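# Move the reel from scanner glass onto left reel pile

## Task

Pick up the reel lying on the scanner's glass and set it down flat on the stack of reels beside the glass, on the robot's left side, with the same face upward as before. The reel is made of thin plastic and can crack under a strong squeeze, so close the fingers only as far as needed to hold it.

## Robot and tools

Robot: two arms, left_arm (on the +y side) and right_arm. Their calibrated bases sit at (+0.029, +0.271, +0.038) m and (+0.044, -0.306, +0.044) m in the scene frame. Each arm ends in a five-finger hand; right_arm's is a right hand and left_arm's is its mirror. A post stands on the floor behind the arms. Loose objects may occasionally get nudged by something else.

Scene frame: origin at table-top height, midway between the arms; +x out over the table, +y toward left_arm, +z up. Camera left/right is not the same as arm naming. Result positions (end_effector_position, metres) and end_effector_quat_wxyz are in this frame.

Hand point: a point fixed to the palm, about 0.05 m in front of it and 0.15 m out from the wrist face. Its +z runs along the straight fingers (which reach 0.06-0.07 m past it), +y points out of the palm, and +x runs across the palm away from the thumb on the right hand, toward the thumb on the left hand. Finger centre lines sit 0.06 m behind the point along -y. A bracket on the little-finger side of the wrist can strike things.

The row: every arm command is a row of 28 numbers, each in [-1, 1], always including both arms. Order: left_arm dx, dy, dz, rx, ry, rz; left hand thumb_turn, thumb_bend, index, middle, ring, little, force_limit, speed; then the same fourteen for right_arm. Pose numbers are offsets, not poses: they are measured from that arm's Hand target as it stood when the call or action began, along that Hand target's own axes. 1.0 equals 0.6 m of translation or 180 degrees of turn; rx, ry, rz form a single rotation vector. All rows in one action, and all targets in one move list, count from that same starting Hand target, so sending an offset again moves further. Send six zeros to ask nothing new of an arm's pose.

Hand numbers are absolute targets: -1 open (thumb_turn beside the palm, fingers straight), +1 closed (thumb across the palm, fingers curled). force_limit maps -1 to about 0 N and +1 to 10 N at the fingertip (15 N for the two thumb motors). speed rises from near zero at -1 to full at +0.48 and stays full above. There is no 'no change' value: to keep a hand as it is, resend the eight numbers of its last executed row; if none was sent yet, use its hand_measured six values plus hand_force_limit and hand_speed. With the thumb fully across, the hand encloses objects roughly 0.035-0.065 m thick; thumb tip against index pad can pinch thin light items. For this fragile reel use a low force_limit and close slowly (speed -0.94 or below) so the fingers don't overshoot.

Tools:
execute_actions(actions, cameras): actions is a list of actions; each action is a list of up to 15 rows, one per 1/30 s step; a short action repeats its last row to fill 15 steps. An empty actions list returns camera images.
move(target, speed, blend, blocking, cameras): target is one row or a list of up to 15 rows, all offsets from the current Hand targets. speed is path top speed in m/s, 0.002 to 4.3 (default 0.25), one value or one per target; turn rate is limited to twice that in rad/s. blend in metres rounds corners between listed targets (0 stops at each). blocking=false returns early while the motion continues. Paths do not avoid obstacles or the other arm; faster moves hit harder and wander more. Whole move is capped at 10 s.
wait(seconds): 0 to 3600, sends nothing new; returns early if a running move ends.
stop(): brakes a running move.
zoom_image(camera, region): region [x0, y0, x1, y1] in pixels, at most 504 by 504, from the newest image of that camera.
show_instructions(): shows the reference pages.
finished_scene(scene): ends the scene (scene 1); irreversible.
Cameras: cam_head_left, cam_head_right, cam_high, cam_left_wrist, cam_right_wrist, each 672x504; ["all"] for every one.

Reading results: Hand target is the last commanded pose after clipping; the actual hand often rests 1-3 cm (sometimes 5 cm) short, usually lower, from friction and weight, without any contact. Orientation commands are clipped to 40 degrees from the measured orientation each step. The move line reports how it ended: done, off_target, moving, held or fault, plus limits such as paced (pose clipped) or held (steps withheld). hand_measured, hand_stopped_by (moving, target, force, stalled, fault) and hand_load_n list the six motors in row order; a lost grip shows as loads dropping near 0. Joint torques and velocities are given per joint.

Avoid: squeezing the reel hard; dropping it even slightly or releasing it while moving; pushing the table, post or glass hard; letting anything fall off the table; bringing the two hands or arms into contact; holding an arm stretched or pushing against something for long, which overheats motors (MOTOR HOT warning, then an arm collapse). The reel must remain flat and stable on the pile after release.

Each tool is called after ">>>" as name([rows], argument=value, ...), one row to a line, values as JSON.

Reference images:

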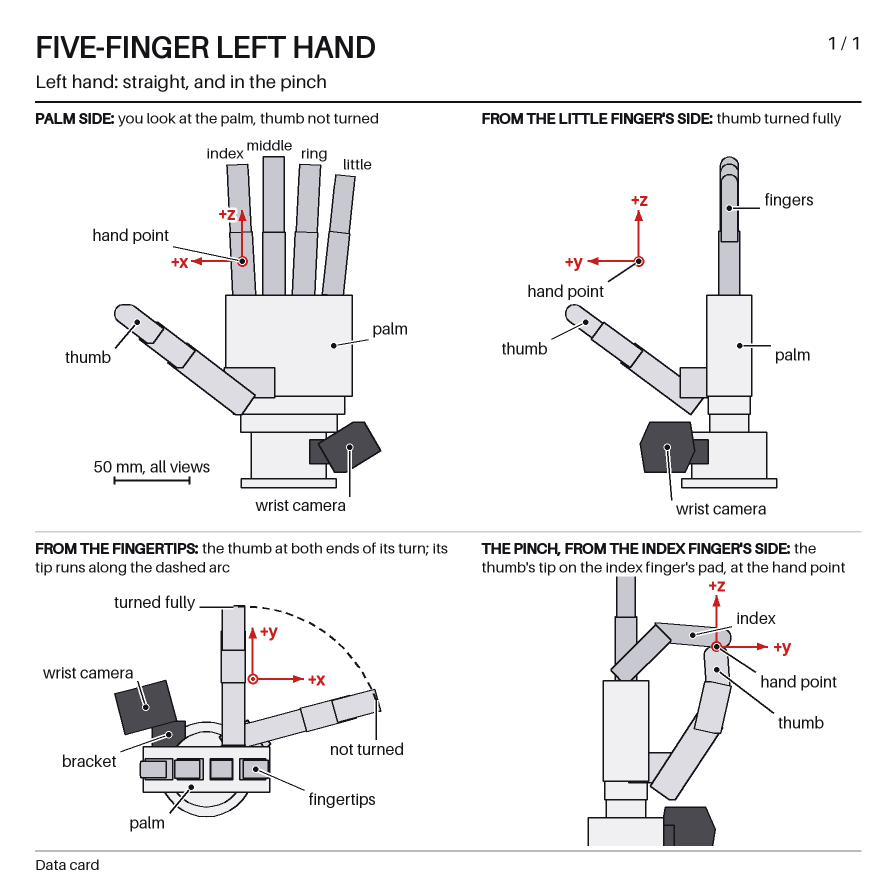

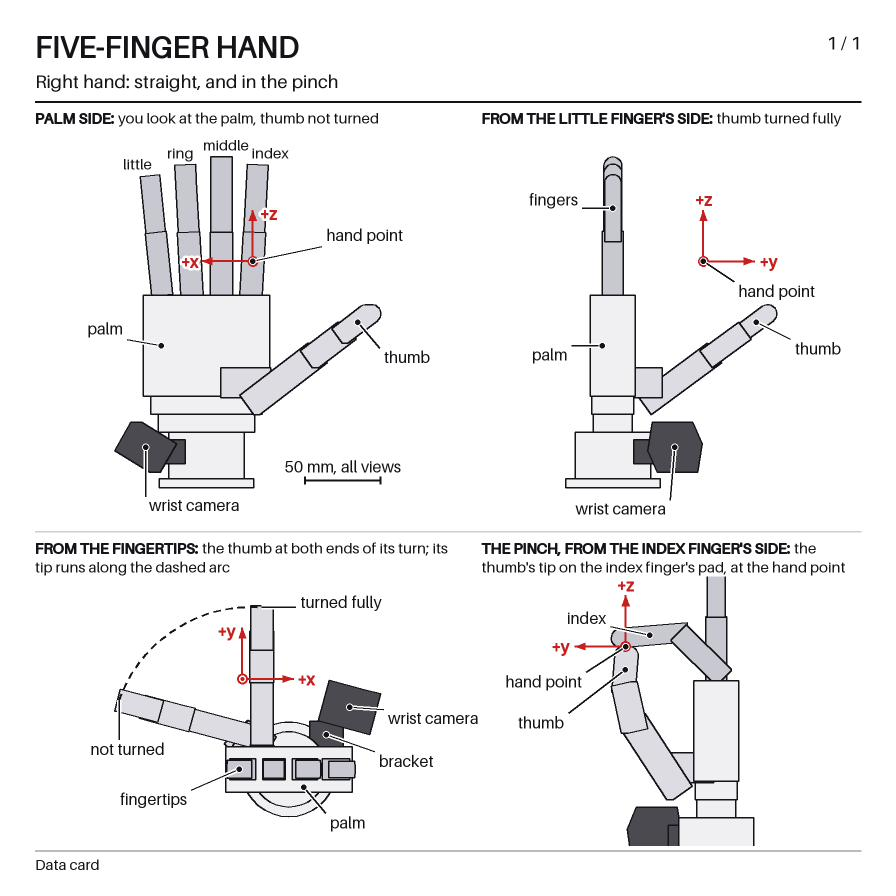

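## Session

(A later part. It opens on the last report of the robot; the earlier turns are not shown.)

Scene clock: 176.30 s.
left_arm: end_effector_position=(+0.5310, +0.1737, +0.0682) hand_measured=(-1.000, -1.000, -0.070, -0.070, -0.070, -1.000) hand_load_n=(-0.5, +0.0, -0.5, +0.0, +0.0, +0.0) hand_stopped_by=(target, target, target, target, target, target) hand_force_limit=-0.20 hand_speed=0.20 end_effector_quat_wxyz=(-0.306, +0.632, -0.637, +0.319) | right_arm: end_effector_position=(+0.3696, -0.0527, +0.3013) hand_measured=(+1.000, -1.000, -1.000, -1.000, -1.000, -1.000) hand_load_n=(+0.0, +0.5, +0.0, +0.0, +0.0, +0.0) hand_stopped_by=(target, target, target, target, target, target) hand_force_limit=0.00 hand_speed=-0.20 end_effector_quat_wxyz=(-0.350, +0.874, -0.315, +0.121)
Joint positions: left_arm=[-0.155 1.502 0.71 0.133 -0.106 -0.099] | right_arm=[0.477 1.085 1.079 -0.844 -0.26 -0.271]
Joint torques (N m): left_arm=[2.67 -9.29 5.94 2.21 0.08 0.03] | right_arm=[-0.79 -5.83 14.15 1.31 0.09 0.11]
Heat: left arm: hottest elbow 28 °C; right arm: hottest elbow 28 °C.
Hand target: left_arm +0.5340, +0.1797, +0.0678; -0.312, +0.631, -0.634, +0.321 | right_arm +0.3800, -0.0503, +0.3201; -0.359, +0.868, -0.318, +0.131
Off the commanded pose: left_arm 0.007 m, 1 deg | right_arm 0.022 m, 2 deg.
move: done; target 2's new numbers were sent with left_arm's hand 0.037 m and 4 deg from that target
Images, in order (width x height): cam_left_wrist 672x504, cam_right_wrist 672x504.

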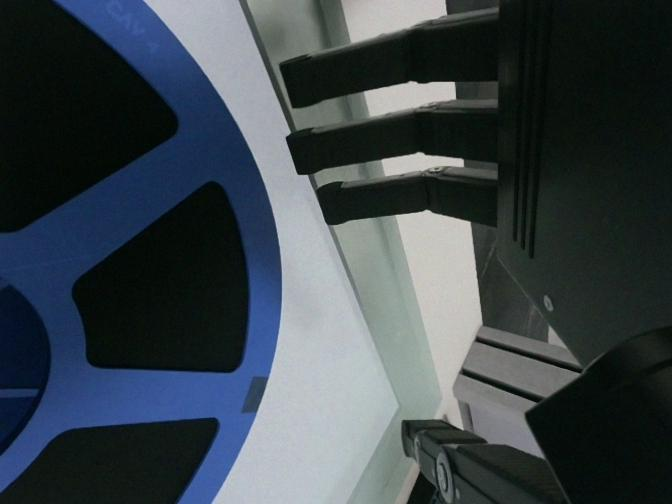

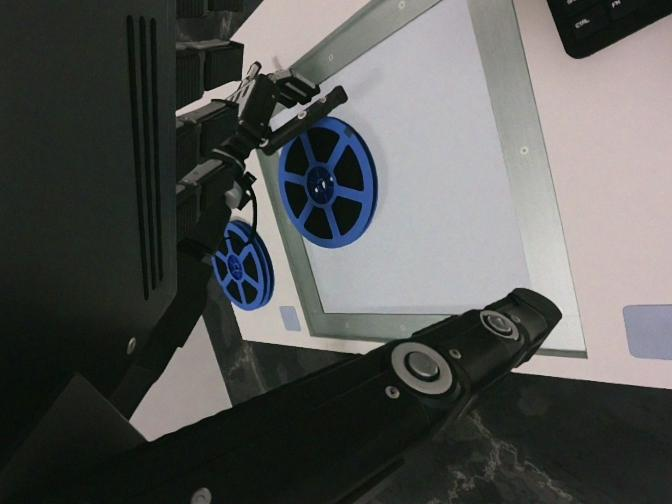

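>>> move(target=[-0.0067,0.1458,-0.1866,0,0,0,-1,-1,-0.07,-0.07,-0.07,-1,-0.2,0.2,0,0,0,0,0,0,1,-1,-1,-1,-1,-1,0,-0.2], speed=0.05, cameras=["cam_right_wrist","cam_left_wrist"])

>>> zoom_image(camera="cam_right_wrist", region=[200, 100, 460, 360])

Scene clock: 179.70 s.
left_arm: end_effector_position=(+0.3970, +0.1904, +0.0648) hand_measured=(-1.000, -1.000, -0.070, -0.070, -0.070, -1.000) hand_load_n=(-0.5, +0.0, +0.0, +0.5, +0.0, +0.0) hand_stopped_by=(target, target, target, target, target, target) hand_force_limit=-0.20 hand_speed=0.20 end_effector_quat_wxyz=(-0.317, +0.631, -0.632, +0.320) | right_arm: end_effector_position=(+0.3696, -0.0527, +0.3013) hand_measured=(+1.000, -1.000, -1.000, -1.000, -1.000, -1.000) hand_load_n=(+0.0, +0.0, +0.0, +0.0, +0.0, +0.0) hand_stopped_by=(target, target, target, target, target, target) hand_force_limit=0.00 hand_speed=-0.20 end_effector_quat_wxyz=(-0.350, +0.874, -0.315, +0.121)
Joint positions: left_arm=[-0.188 1.125 0.352 0.128 -0.149 -0.115] | right_arm=[0.477 1.085 1.079 -0.844 -0.26 -0.271]
Joint torques (N m): left_arm=[0.09 -4.89 6.01 1.05 -0.12 -0.2] | right_arm=[-0.79 -5.83 14.17 1.31 0.1 0.11]
Heat: left arm: hottest elbow 28 °C; right arm: hottest elbow 28 °C.
Hand target: left_arm +0.3920, +0.1850, +0.0646; -0.312, +0.631, -0.634, +0.321 | right_arm +0.3800, -0.0503, +0.3201; -0.359, +0.868, -0.318, +0.131
Off the commanded pose: left_arm 0.007 m, 1 deg | right_arm 0.022 m, 2 deg.
move: done
Images, in order (width x height): cam_left_wrist 672x504, cam_right_wrist 672x504.

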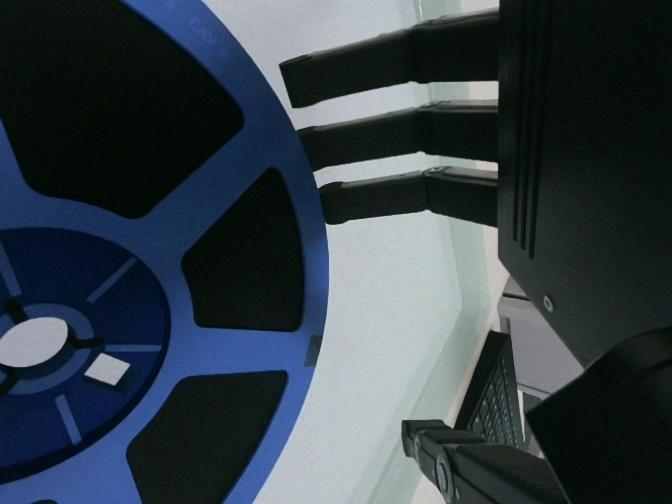

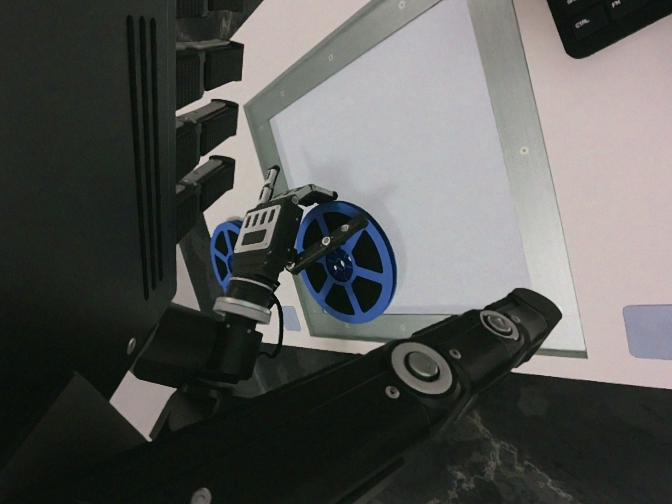

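Scaled by 1.938 from the camera's image (finer frame: 960x720).

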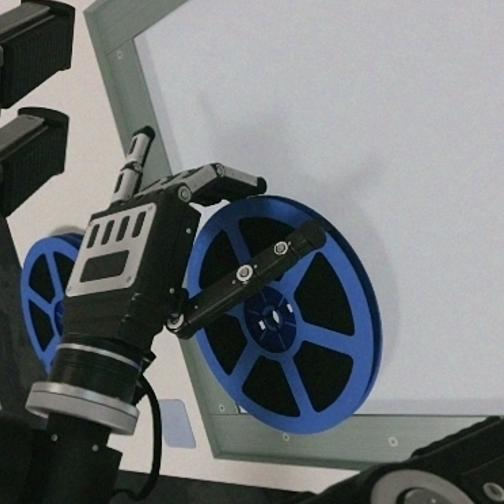

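>>> move(target=[0,0.0449,-0.0601,0,0,0,-1,-1,-0.07,-0.07,-0.07,-1,-0.2,0.2,0,0,0,0,0,0,1,-1,-1,-1,-1,-1,0,-0.2], speed=0.04, cameras=["cam_right_wrist","cam_left_wrist"])

>>> zoom_image(camera="cam_right_wrist", region=[220, 180, 460, 380])

Scene clock: 181.53 s.
left_arm: end_effector_position=(+0.3529, +0.1899, +0.0671) hand_measured=(-1.000, -1.000, -0.070, -0.070, -0.070, -1.000) hand_load_n=(-0.5, +0.0, +0.0, +1.5, +0.0, +0.0) hand_stopped_by=(target, target, target, target, target, target) hand_force_limit=-0.20 hand_speed=0.20 end_effector_quat_wxyz=(-0.318, +0.630, -0.630, +0.322) | right_arm: end_effector_position=(+0.3696, -0.0527, +0.3013) hand_measured=(+1.000, -1.000, -1.000, -1.000, -1.000, -1.000) hand_load_n=(+0.0, +0.0, +0.0, +0.0, +0.0, +0.0) hand_stopped_by=(target, target, target, target, target, target) hand_force_limit=0.00 hand_speed=-0.20 end_effector_quat_wxyz=(-0.350, +0.874, -0.315, +0.121)
Joint positions: left_arm=[-0.23 0.935 0.258 0.033 -0.184 -0.142] | right_arm=[0.477 1.085 1.079 -0.844 -0.26 -0.271]
Joint torques (N m): left_arm=[0.03 -2.37 6.38 0.96 -0.11 -0.18] | right_arm=[-0.85 -5.83 14.17 1.31 0.09 0.11]
Heat: left arm: hottest elbow 28 °C; right arm: hottest elbow 28 °C.
Hand target: left_arm +0.3470, +0.1856, +0.0647; -0.312, +0.631, -0.634, +0.321 | right_arm +0.3800, -0.0503, +0.3201; -0.359, +0.868, -0.318, +0.131
Off the commanded pose: left_arm 0.008 m, 1 deg | right_arm 0.022 m, 2 deg.
move: done
Images, in order (width x height): cam_left_wrist 672x504, cam_right_wrist 672x504.

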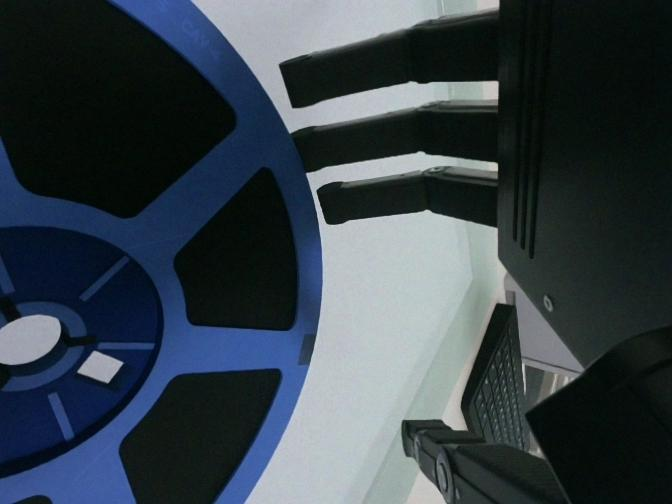

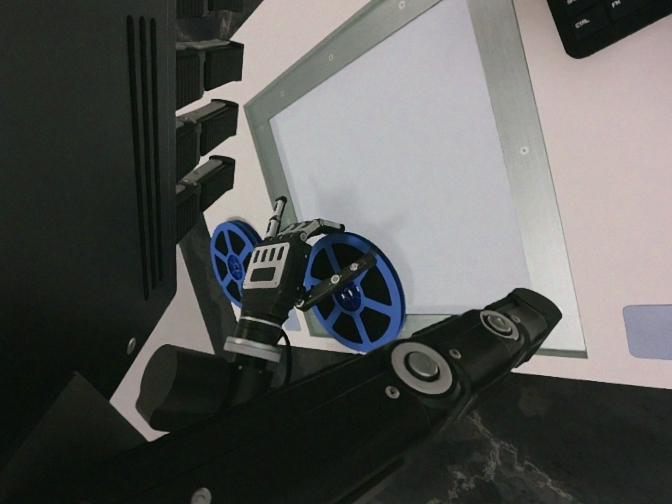

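Scaled by 2.100 from the camera's image (finer frame: 960x720).

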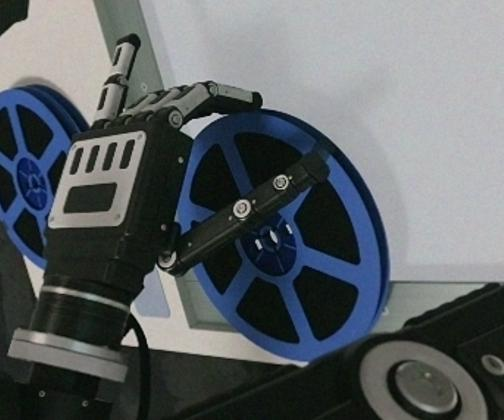

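>>> move(target=[0,0,0,0,0,0,-1,-1,0.1,0.1,0.1,-1,-0.6,-0.94,0,0,0,0,0,0,1,-1,-1,-1,-1,-1,0,-0.2], speed=0.04, cameras=["cam_right_wrist","cam_left_wrist","cam_head_right"])

>>> zoom_image(camera="cam_head_right", region=[160, 190, 340, 300])

>>> zoom_image(camera="cam_left_wrist", region=[240, 40, 440, 260])

Scene clock: 183.03 s.
left_arm: end_effector_position=(+0.3531, +0.1898, +0.0676) hand_measured=(-1.000, -1.000, +0.100, +0.100, +0.100, -1.000) hand_load_n=(+0.0, +0.0, +0.0, +0.5, +0.0, +0.0) hand_stopped_by=(target, target, target, target, target, target) hand_force_limit=-0.60 hand_speed=-0.94 end_effector_quat_wxyz=(-0.319, +0.631, -0.630, +0.323) | right_arm: end_effector_position=(+0.3696, -0.0527, +0.3013) hand_measured=(+1.000, -1.000, -1.000, -1.000, -1.000, -1.000) hand_load_n=(+0.0, +0.0, +0.0, +0.0, +0.0, +0.0) hand_stopped_by=(target, target, target, target, target, target) hand_force_limit=0.00 hand_speed=-0.20 end_effector_quat_wxyz=(-0.350, +0.874, -0.315, +0.121)
Joint positions: left_arm=[-0.23 0.933 0.258 0.033 -0.184 -0.143] | right_arm=[0.477 1.085 1.079 -0.844 -0.26 -0.271]
Joint torques (N m): left_arm=[0.09 -2.26 6.42 0.98 -0.12 -0.19] | right_arm=[-0.79 -5.83 14.16 1.31 0.09 0.11]
Heat: left arm: hottest elbow 28 °C; right arm: hottest elbow 29 °C.
Hand target: left_arm +0.3470, +0.1855, +0.0646; -0.312, +0.631, -0.634, +0.321 | right_arm +0.3800, -0.0503, +0.3201; -0.359, +0.868, -0.318, +0.131
Off the commanded pose: left_arm 0.008 m, 1 deg | right_arm 0.022 m, 2 deg.
move: done
Images, in order (width x height): cam_head_right 672x504, cam_left_wrist 672x504, cam_right_wrist 672x504.

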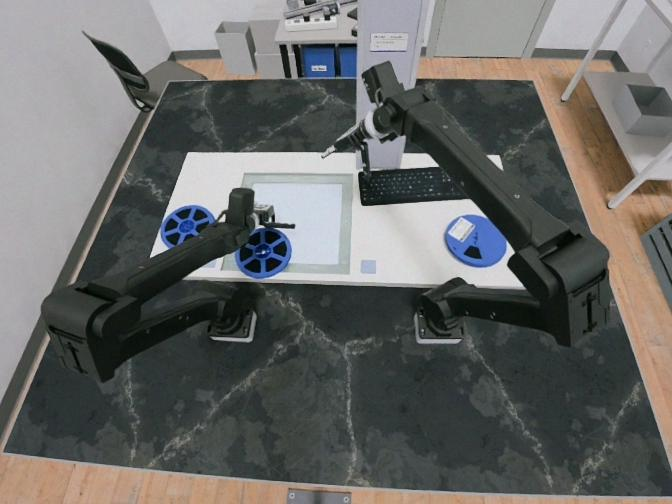

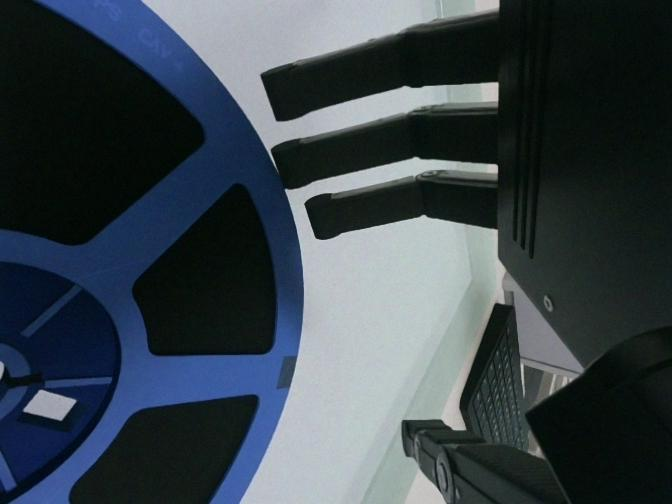

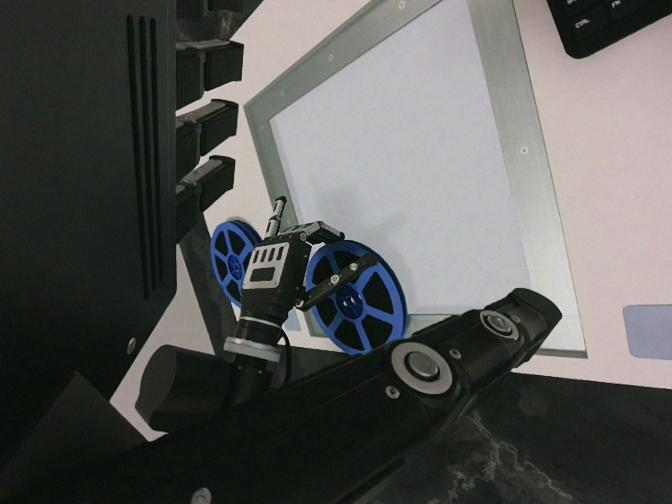

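Scaled by 2.800 from the camera's image (finer frame: 960x720).

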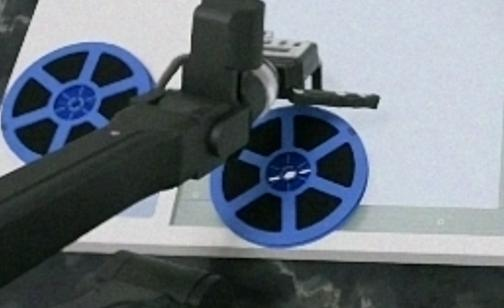

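Scaled by 2.291 from the camera's image (finer frame: 960x720).

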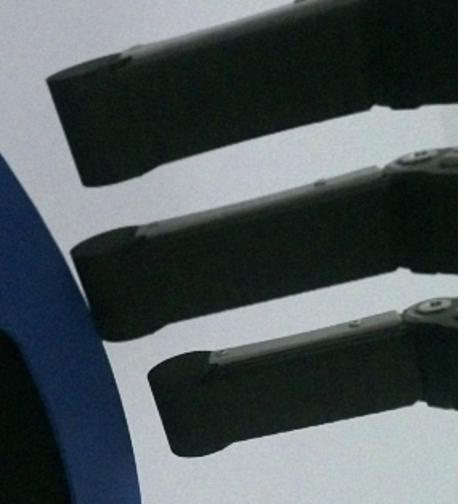

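>>> execute_actions(actions=[], cameras=["cam_head_left","cam_high"])

>>> zoom_image(camera="cam_head_left", region=[190, 200, 330, 300])

>>> zoom_image(camera="cam_high", region=[300, 130, 420, 230])

Scene clock: 183.20 s.
left_arm: end_effector_position=(+0.3531, +0.1898, +0.0676) hand_measured=(-1.000, -1.000, +0.100, +0.100, +0.100, -1.000) hand_load_n=(-0.5, +0.0, +0.0, +1.0, +0.0, +0.0) hand_stopped_by=(target, target, target, target, target, target) hand_force_limit=-0.60 hand_speed=-0.94 end_effector_quat_wxyz=(-0.319, +0.631, -0.630, +0.323) | right_arm: end_effector_position=(+0.3696, -0.0527, +0.3013) hand_measured=(+1.000, -1.000, -1.000, -1.000, -1.000, -1.000) hand_load_n=(+0.0, +0.0, +0.0, +0.0, +0.0, +0.0) hand_stopped_by=(target, target, target, target, target, target) hand_force_limit=0.00 hand_speed=-0.20 end_effector_quat_wxyz=(-0.350, +0.874, -0.315, +0.121)
Joint positions: left_arm=[-0.23 0.933 0.258 0.033 -0.184 -0.143] | right_arm=[0.477 1.085 1.079 -0.844 -0.26 -0.271]
Joint velocities: within noise
Joint torques (N m): left_arm=[0.09 -2.26 6.41 0.98 -0.12 -0.19] | right_arm=[-0.85 -5.83 14.17 1.31 0.09 0.11]
Heat: left arm: hottest elbow 28 °C; right arm: hottest elbow 29 °C.
Hand target: left_arm +0.3470, +0.1855, +0.0646; -0.312, +0.631, -0.634, +0.321 | right_arm +0.3800, -0.0503, +0.3201; -0.359, +0.868, -0.318, +0.131
Off the commanded pose: left_arm 0.008 m, 1 deg | right_arm 0.022 m, 2 deg.
Images, in order (width x height): cam_head_left 672x504, cam_high 672x504.

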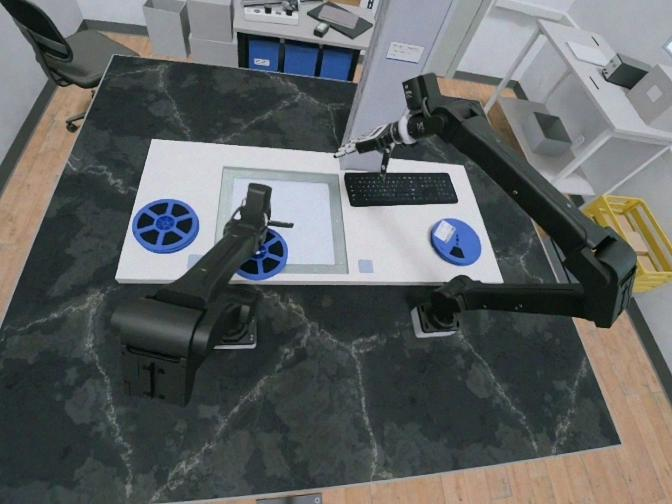

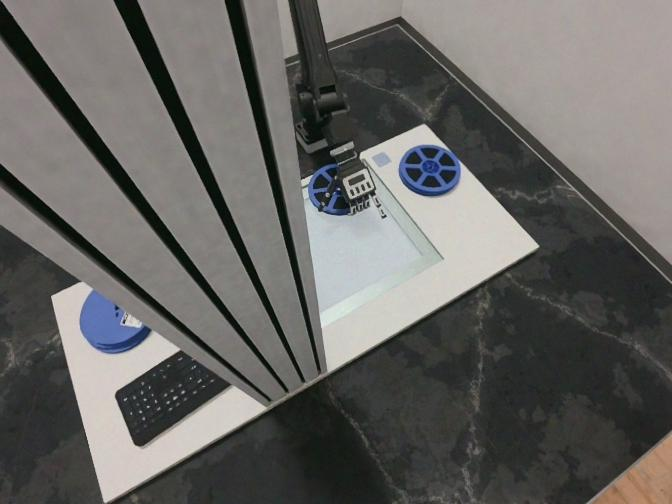

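Scaled by 3.600 from the camera's image (finer frame: 960x720).

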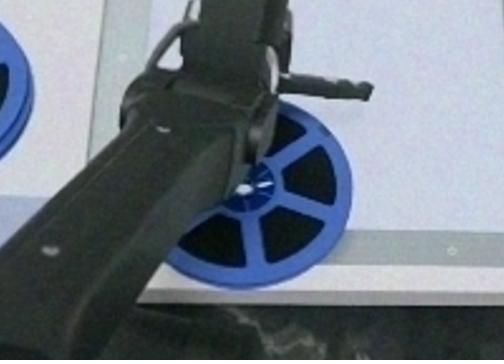

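Scaled by 4.200 from the camera's image (finer frame: 960x720).

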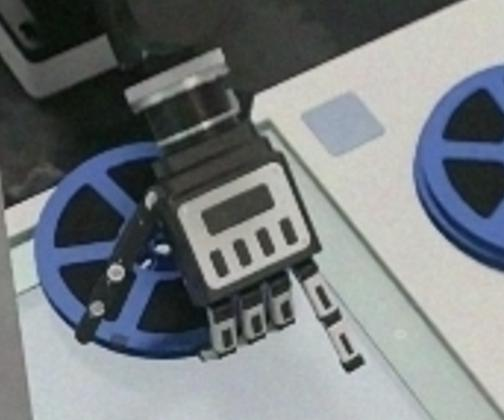

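>>> move([
  [0,-0.0801,-0.0599,0,0,0,-1,-1,-0.8,-0.8,-0.8,-1,-0.6,0.2,0,0,0,0,0,0,1,-1,-1,-1,-1,-1,0,-0.2],
  [-0.0158,-0.0488,-0.0739,0,0,0,1,-1,-0.8,-0.8,-1,-1,-0.6,0.2,0,0,0,0,0,0,1,-1,-1,-1,-1,-1,0,-0.2],
], speed=0.1, cameras=["cam_right_wrist","cam_left_wrist","cam_high"])

>>> zoom_image(camera="cam_right_wrist", region=[220, 180, 460, 380])

Scene clock: 186.77 s.
left_arm: end_effector_position=(+0.3316, +0.1915, +0.1177) hand_measured=(+1.000, -1.000, -0.800, -0.800, -1.000, -1.000) hand_load_n=(+0.0, +0.0, -0.5, +0.0, +0.0, +0.0) hand_stopped_by=(target, target, target, target, target, target) hand_force_limit=-0.60 hand_speed=0.20 end_effector_quat_wxyz=(-0.313, +0.628, -0.633, +0.328) | right_arm: end_effector_position=(+0.3696, -0.0527, +0.3013) hand_measured=(+1.000, -1.000, -1.000, -1.000, -1.000, -1.000) hand_load_n=(+0.0, +0.0, +0.0, +0.0, +0.0, +0.0) hand_stopped_by=(target, target, target, target, target, target) hand_force_limit=0.00 hand_speed=-0.20 end_effector_quat_wxyz=(-0.350, +0.874, -0.315, +0.121)
Joint positions: left_arm=[-0.231 0.681 0.319 -0.278 -0.168 -0.143] | right_arm=[0.477 1.085 1.079 -0.844 -0.26 -0.271]
Joint torques (N m): left_arm=[2.55 -0.26 7.79 1.1 0.07 0.02] | right_arm=[-0.85 -5.83 14.17 1.31 0.09 0.11]
Heat: left arm: hottest elbow 28 °C; right arm: hottest elbow 29 °C.
Hand target: left_arm +0.3290, +0.1956, +0.1145; -0.312, +0.631, -0.634, +0.321 | right_arm +0.3800, -0.0503, +0.3201; -0.359, +0.868, -0.318, +0.131
Off the commanded pose: left_arm 0.006 m, 1 deg | right_arm 0.022 m, 2 deg.
move: done
Images, in order (width x height): cam_high 672x504, cam_left_wrist 672x504, cam_right_wrist 672x504.

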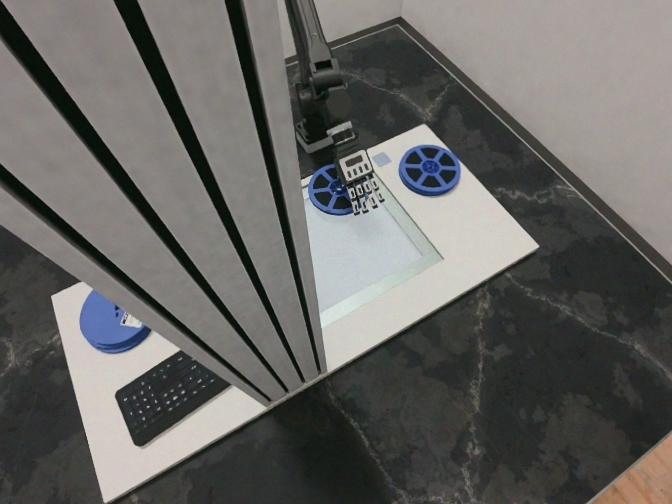

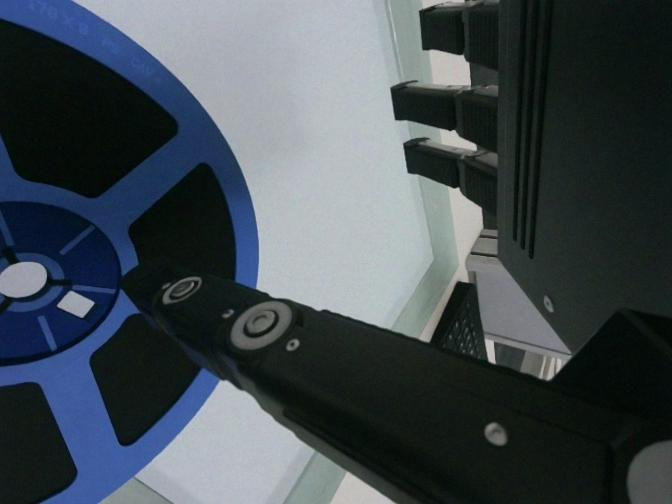

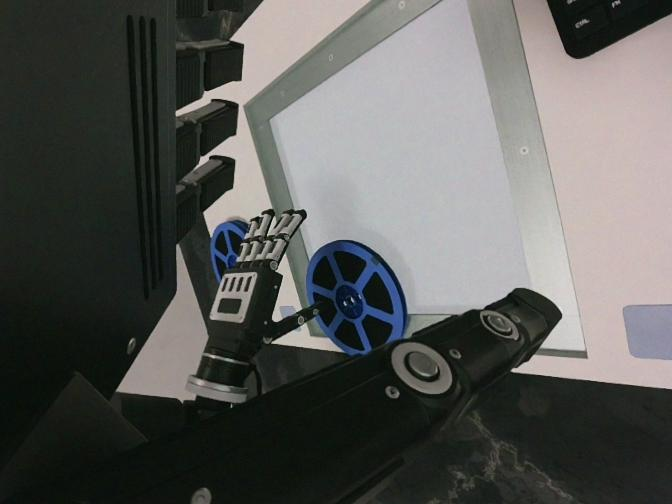

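Scaled by 2.100 from the camera's image (finer frame: 960x720).

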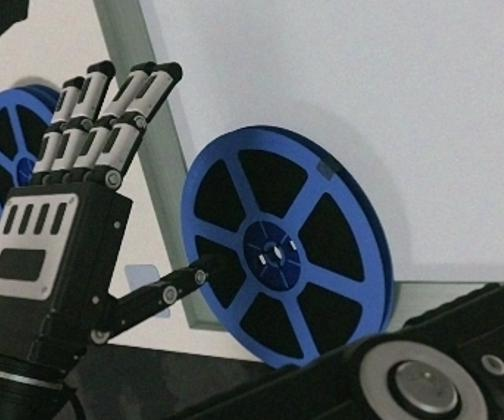

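>>> move([
  [0,0.0714,0.0404,0,0,0,1,-1,-0.8,-0.8,-1,-1,-0.6,0.2,0,0,0,0,0,0,1,-1,-1,-1,-1,-1,0,-0.2],
  [0,-0.0557,0.2155,0,0,0,1,-1,-0.8,-0.8,-1,-1,-0.6,0.2,0,0,0,0,0,0,1,-1,-1,-1,-1,-1,0,-0.2],
], speed=0.06, cameras=["cam_right_wrist","cam_left_wrist"])

>>> zoom_image(camera="cam_right_wrist", region=[220, 80, 460, 300])

Scene clock: 190.90 s.
left_arm: end_effector_position=(+0.4293, +0.1864, +0.0632) hand_measured=(+1.000, -1.000, -0.800, -0.800, -1.000, -1.000) hand_load_n=(-0.5, +1.0, +0.0, +0.0, +0.0, +0.0) hand_stopped_by=(target, target, target, target, target, target) hand_force_limit=-0.60 hand_speed=0.20 end_effector_quat_wxyz=(-0.298, +0.633, -0.639, +0.320) | right_arm: end_effector_position=(+0.3696, -0.0527, +0.3013) hand_measured=(+1.000, -1.000, -1.000, -1.000, -1.000, -1.000) hand_load_n=(+0.0, +0.0, +0.0, +0.0, +0.0, +0.0) hand_stopped_by=(target, target, target, target, target, target) hand_force_limit=0.00 hand_speed=-0.20 end_effector_quat_wxyz=(-0.350, +0.874, -0.315, +0.121)
Joint positions: left_arm=[-0.157 1.244 0.446 0.13 -0.094 -0.105] | right_arm=[0.477 1.085 1.079 -0.844 -0.26 -0.271]
Joint torques (N m): left_arm=[3.6 -1.44 8.95 2.86 -0.17 0.16] | right_arm=[-0.79 -5.83 14.16 1.31 0.1 0.11]
Heat: left arm: hottest elbow 28 °C; right arm: hottest elbow 29 °C.
Hand target: left_arm +0.4525, +0.1940, +0.0638; -0.312, +0.631, -0.634, +0.321 | right_arm +0.3800, -0.0503, +0.3201; -0.359, +0.868, -0.318, +0.131
Off the commanded pose: left_arm 0.024 m, 2 deg | right_arm 0.022 m, 2 deg.
move: off_target (left_arm)
Images, in order (width x height): cam_left_wrist 672x504, cam_right_wrist 672x504.

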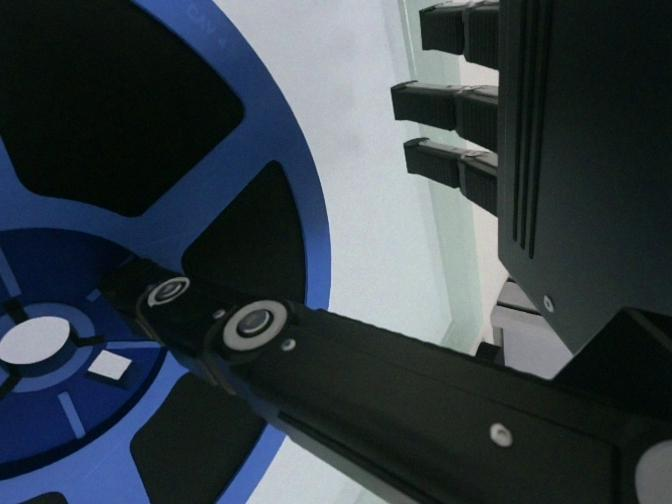

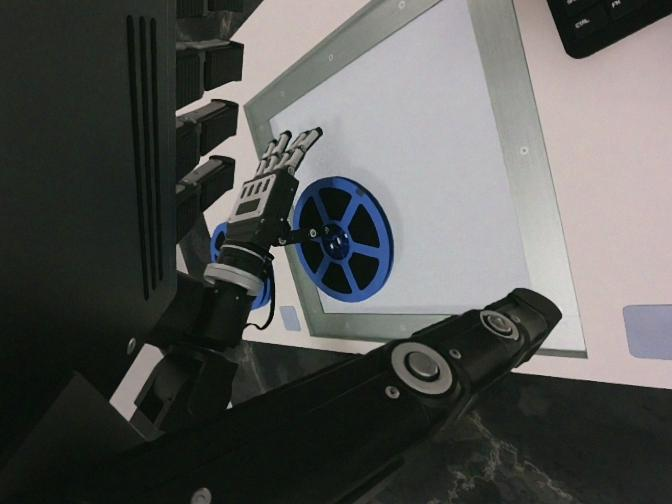

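Scaled by 2.100 from the camera's image (finer frame: 960x720).

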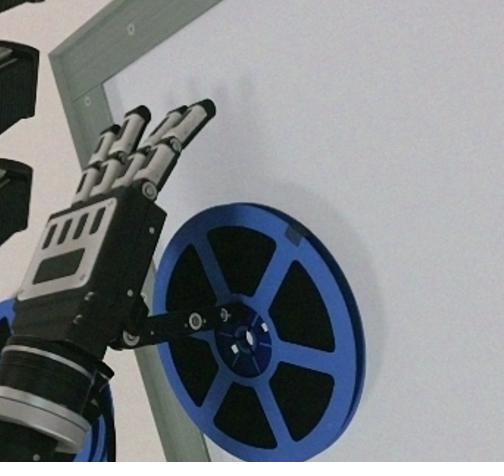

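>>> move(target=[0,-0.1300,0.1735,0,0,0,1,-1,-0.8,-0.8,-1,-1,-0.6,0.2,0,0,0,0,0,0,1,-1,-1,-1,-1,-1,0,-0.2], speed=0.06, cameras=["cam_right_wrist","cam_left_wrist"])

>>> zoom_image(camera="cam_right_wrist", region=[180, 0, 420, 220])

Scene clock: 193.60 s.
left_arm: end_effector_position=(+0.5631, +0.1833, +0.0673) hand_measured=(+1.000, -1.000, -0.800, -0.800, -1.000, -1.000) hand_load_n=(+0.0, +0.5, +0.0, +0.0, +0.0, +0.0) hand_stopped_by=(target, target, target, target, target, target) hand_force_limit=-0.60 hand_speed=0.20 end_effector_quat_wxyz=(-0.304, +0.631, -0.636, +0.325) | right_arm: end_effector_position=(+0.3696, -0.0527, +0.3013) hand_measured=(+1.000, -1.000, -1.000, -1.000, -1.000, -1.000) hand_load_n=(+0.0, +0.0, -0.5, +0.0, +0.0, +0.0) hand_stopped_by=(target, target, target, target, target, target) hand_force_limit=0.00 hand_speed=-0.20 end_effector_quat_wxyz=(-0.350, +0.874, -0.315, +0.121)
Joint positions: left_arm=[-0.116 1.574 0.787 0.136 -0.066 -0.079] | right_arm=[0.477 1.085 1.079 -0.844 -0.26 -0.271]
Joint torques (N m): left_arm=[3.31 -7.36 9.47 1.76 -0.02 0.14] | right_arm=[-0.85 -5.83 14.17 1.31 0.09 0.11]
Heat: left arm: hottest elbow 28 °C; right arm: hottest elbow 30 °C.
Hand target: left_arm +0.5828, +0.1928, +0.0641; -0.312, +0.631, -0.634, +0.321 | right_arm +0.3800, -0.0503, +0.3201; -0.359, +0.868, -0.318, +0.131
Off the commanded pose: left_arm 0.022 m, 1 deg | right_arm 0.022 m, 2 deg.
move: off_target (left_arm)
Images, in order (width x height): cam_left_wrist 672x504, cam_right_wrist 672x504.

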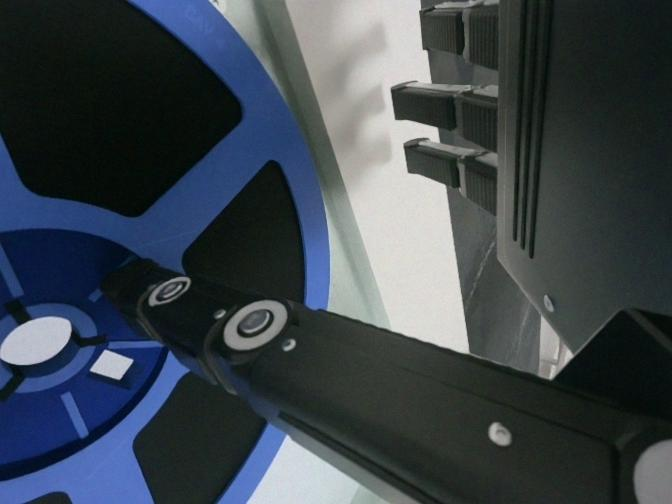

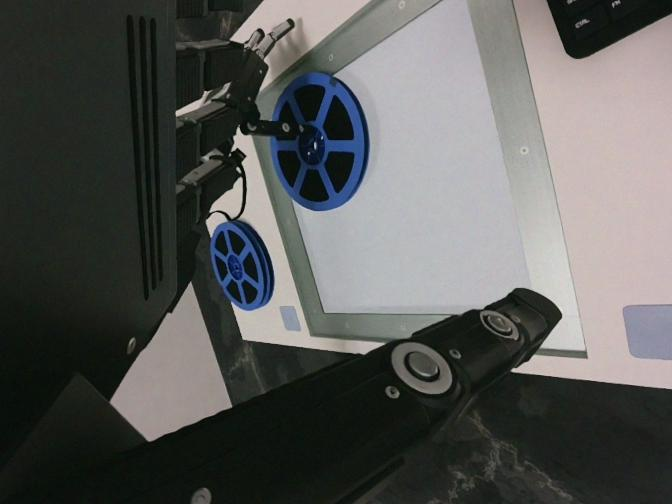

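Scaled by 2.100 from the camera's image (finer frame: 960x720).

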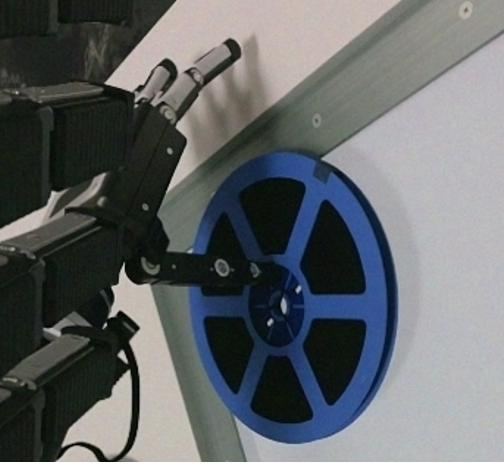

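>>> move(target=[0,-0.0800,0.1068,0,0,0,1,-1,-0.8,-0.8,-1,-1,-0.6,0.2,0,0,0,0,0,0,1,-1,-1,-1,-1,-1,0,-0.2], speed=0.05, cameras=["cam_right_wrist","cam_left_wrist"])

>>> zoom_image(camera="cam_right_wrist", region=[180, 0, 420, 220])

Scene clock: 195.70 s.
left_arm: end_effector_position=(+0.6489, +0.1816, +0.0705) hand_measured=(+1.000, -1.000, -0.800, -0.800, -1.000, -1.000) hand_load_n=(+0.0, +0.0, +0.0, +0.0, +0.0, -0.5) hand_stopped_by=(target, target, target, target, target, target) hand_force_limit=-0.60 hand_speed=0.20 end_effector_quat_wxyz=(-0.309, +0.629, -0.632, +0.329) | right_arm: end_effector_position=(+0.3696, -0.0527, +0.3013) hand_measured=(+1.000, -1.000, -1.000, -1.000, -1.000, -1.000) hand_load_n=(+0.0, +0.0, +0.0, +0.0, +0.0, +0.0) hand_stopped_by=(target, target, target, target, target, target) hand_force_limit=0.00 hand_speed=-0.20 end_effector_quat_wxyz=(-0.350, +0.874, -0.315, +0.121)
Joint positions: left_arm=[-0.1 1.749 1.028 0.087 -0.057 -0.07] | right_arm=[0.477 1.085 1.079 -0.844 -0.26 -0.271]
Joint torques (N m): left_arm=[3.08 -11.05 9.63 1.11 0.05 0.12] | right_arm=[-0.79 -5.83 14.16 1.31 0.09 0.11]
Heat: left arm: hottest elbow 28 °C; right arm: hottest elbow 30 °C.
Hand target: left_arm +0.6628, +0.1921, +0.0642; -0.312, +0.631, -0.634, +0.321 | right_arm +0.3800, -0.0503, +0.3201; -0.359, +0.868, -0.318, +0.131
Off the commanded pose: left_arm 0.019 m, 1 deg | right_arm 0.022 m, 2 deg.
move: off_target (left_arm)
Images, in order (width x height): cam_left_wrist 672x504, cam_right_wrist 672x504.

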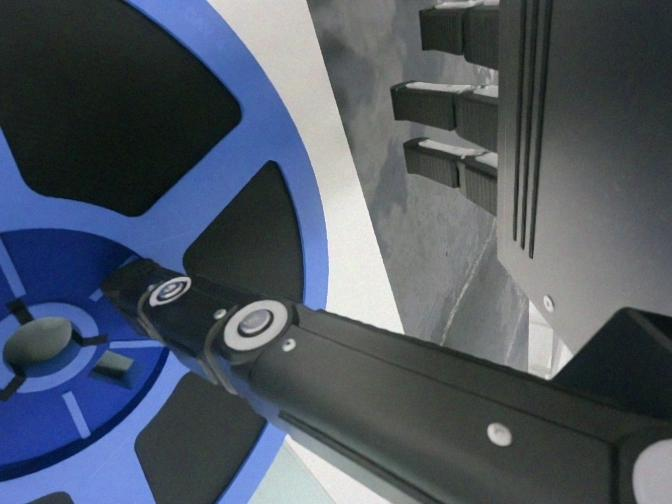

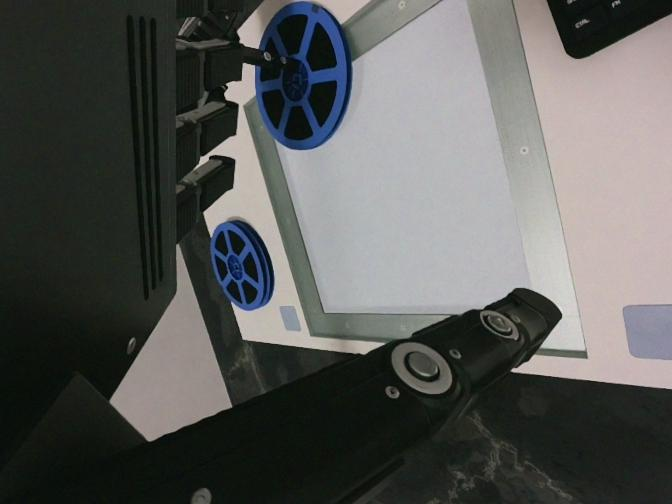

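Scaled by 2.100 from the camera's image (finer frame: 960x720).

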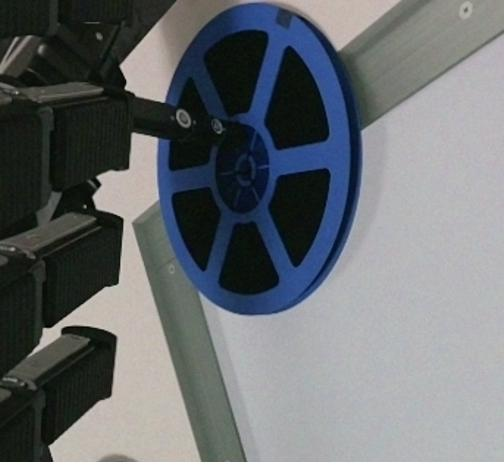

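>>> execute_actions(actions=[], cameras=["cam_head_left","cam_high","cam_head_right"])

>>> zoom_image(camera="cam_head_right", region=[160, 100, 400, 300])

>>> zoom_image(camera="cam_high", region=[300, 160, 540, 350])

Scene clock: 197.10 s.
left_arm: end_effector_position=(+0.6489, +0.1816, +0.0705) hand_measured=(+1.000, -1.000, -0.800, -0.800, -1.000, -1.000) hand_load_n=(+0.0, +0.0, +0.0, +0.0, +0.0, +0.0) hand_stopped_by=(target, target, target, target, target, target) hand_force_limit=-0.60 hand_speed=0.20 end_effector_quat_wxyz=(-0.309, +0.629, -0.632, +0.329) | right_arm: end_effector_position=(+0.3696, -0.0527, +0.3013) hand_measured=(+1.000, -1.000, -1.000, -1.000, -1.000, -1.000) hand_load_n=(+0.0, +0.0, +0.0, +0.0, +0.0, +0.0) hand_stopped_by=(target, target, target, target, target, target) hand_force_limit=0.00 hand_speed=-0.20 end_effector_quat_wxyz=(-0.350, +0.874, -0.315, +0.121)
Joint positions: left_arm=[-0.1 1.749 1.028 0.087 -0.057 -0.07] | right_arm=[0.477 1.085 1.079 -0.844 -0.26 -0.271]
Joint velocities: within noise
Joint torques (N m): left_arm=[3.08 -11.22 9.61 1.1 0.06 0.12] | right_arm=[-0.79 -5.83 14.16 1.31 0.1 0.11]
Heat: left arm: hottest elbow 28 °C; right arm: hottest elbow 30 °C.
Hand target: left_arm +0.6628, +0.1921, +0.0642; -0.312, +0.631, -0.634, +0.321 | right_arm +0.3800, -0.0503, +0.3201; -0.359, +0.868, -0.318, +0.131
Off the commanded pose: left_arm 0.019 m, 1 deg | right_arm 0.022 m, 2 deg.
Images, in order (width x height): cam_head_left 672x504, cam_head_right 672x504, cam_high 672x504.

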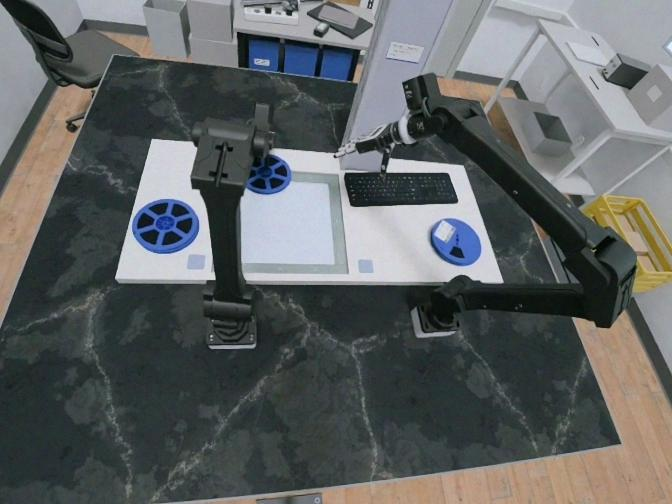

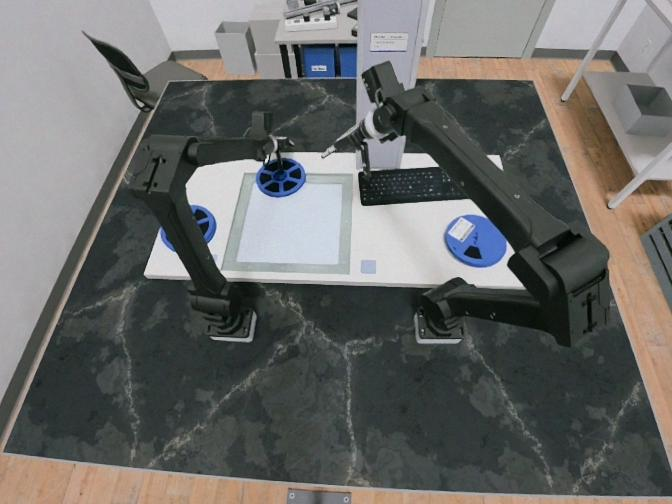

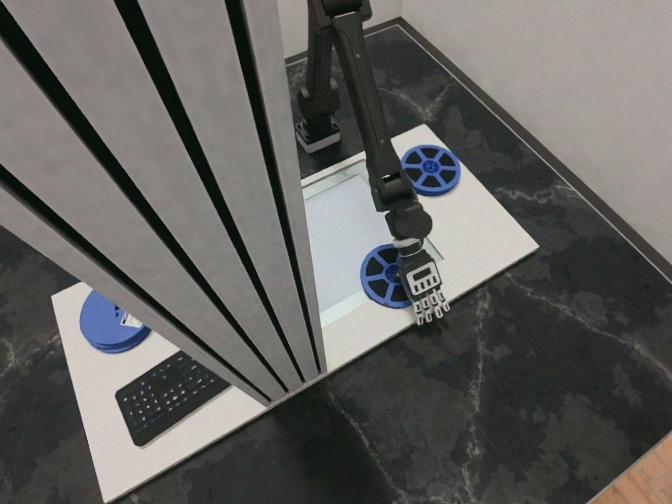

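Scaled by 2.100 from the camera's image (finer frame: 960x720).

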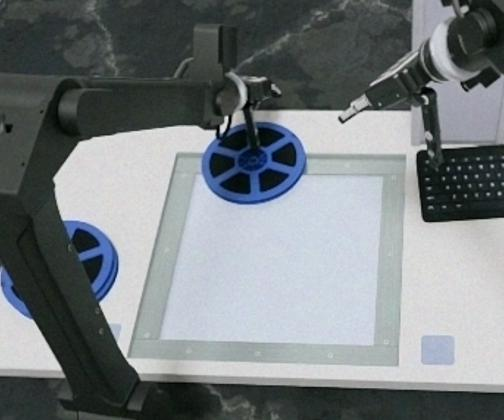

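Scaled by 2.100 from the camera's image (finer frame: 960x720).

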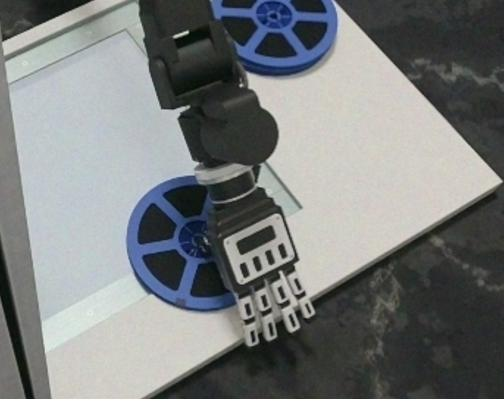

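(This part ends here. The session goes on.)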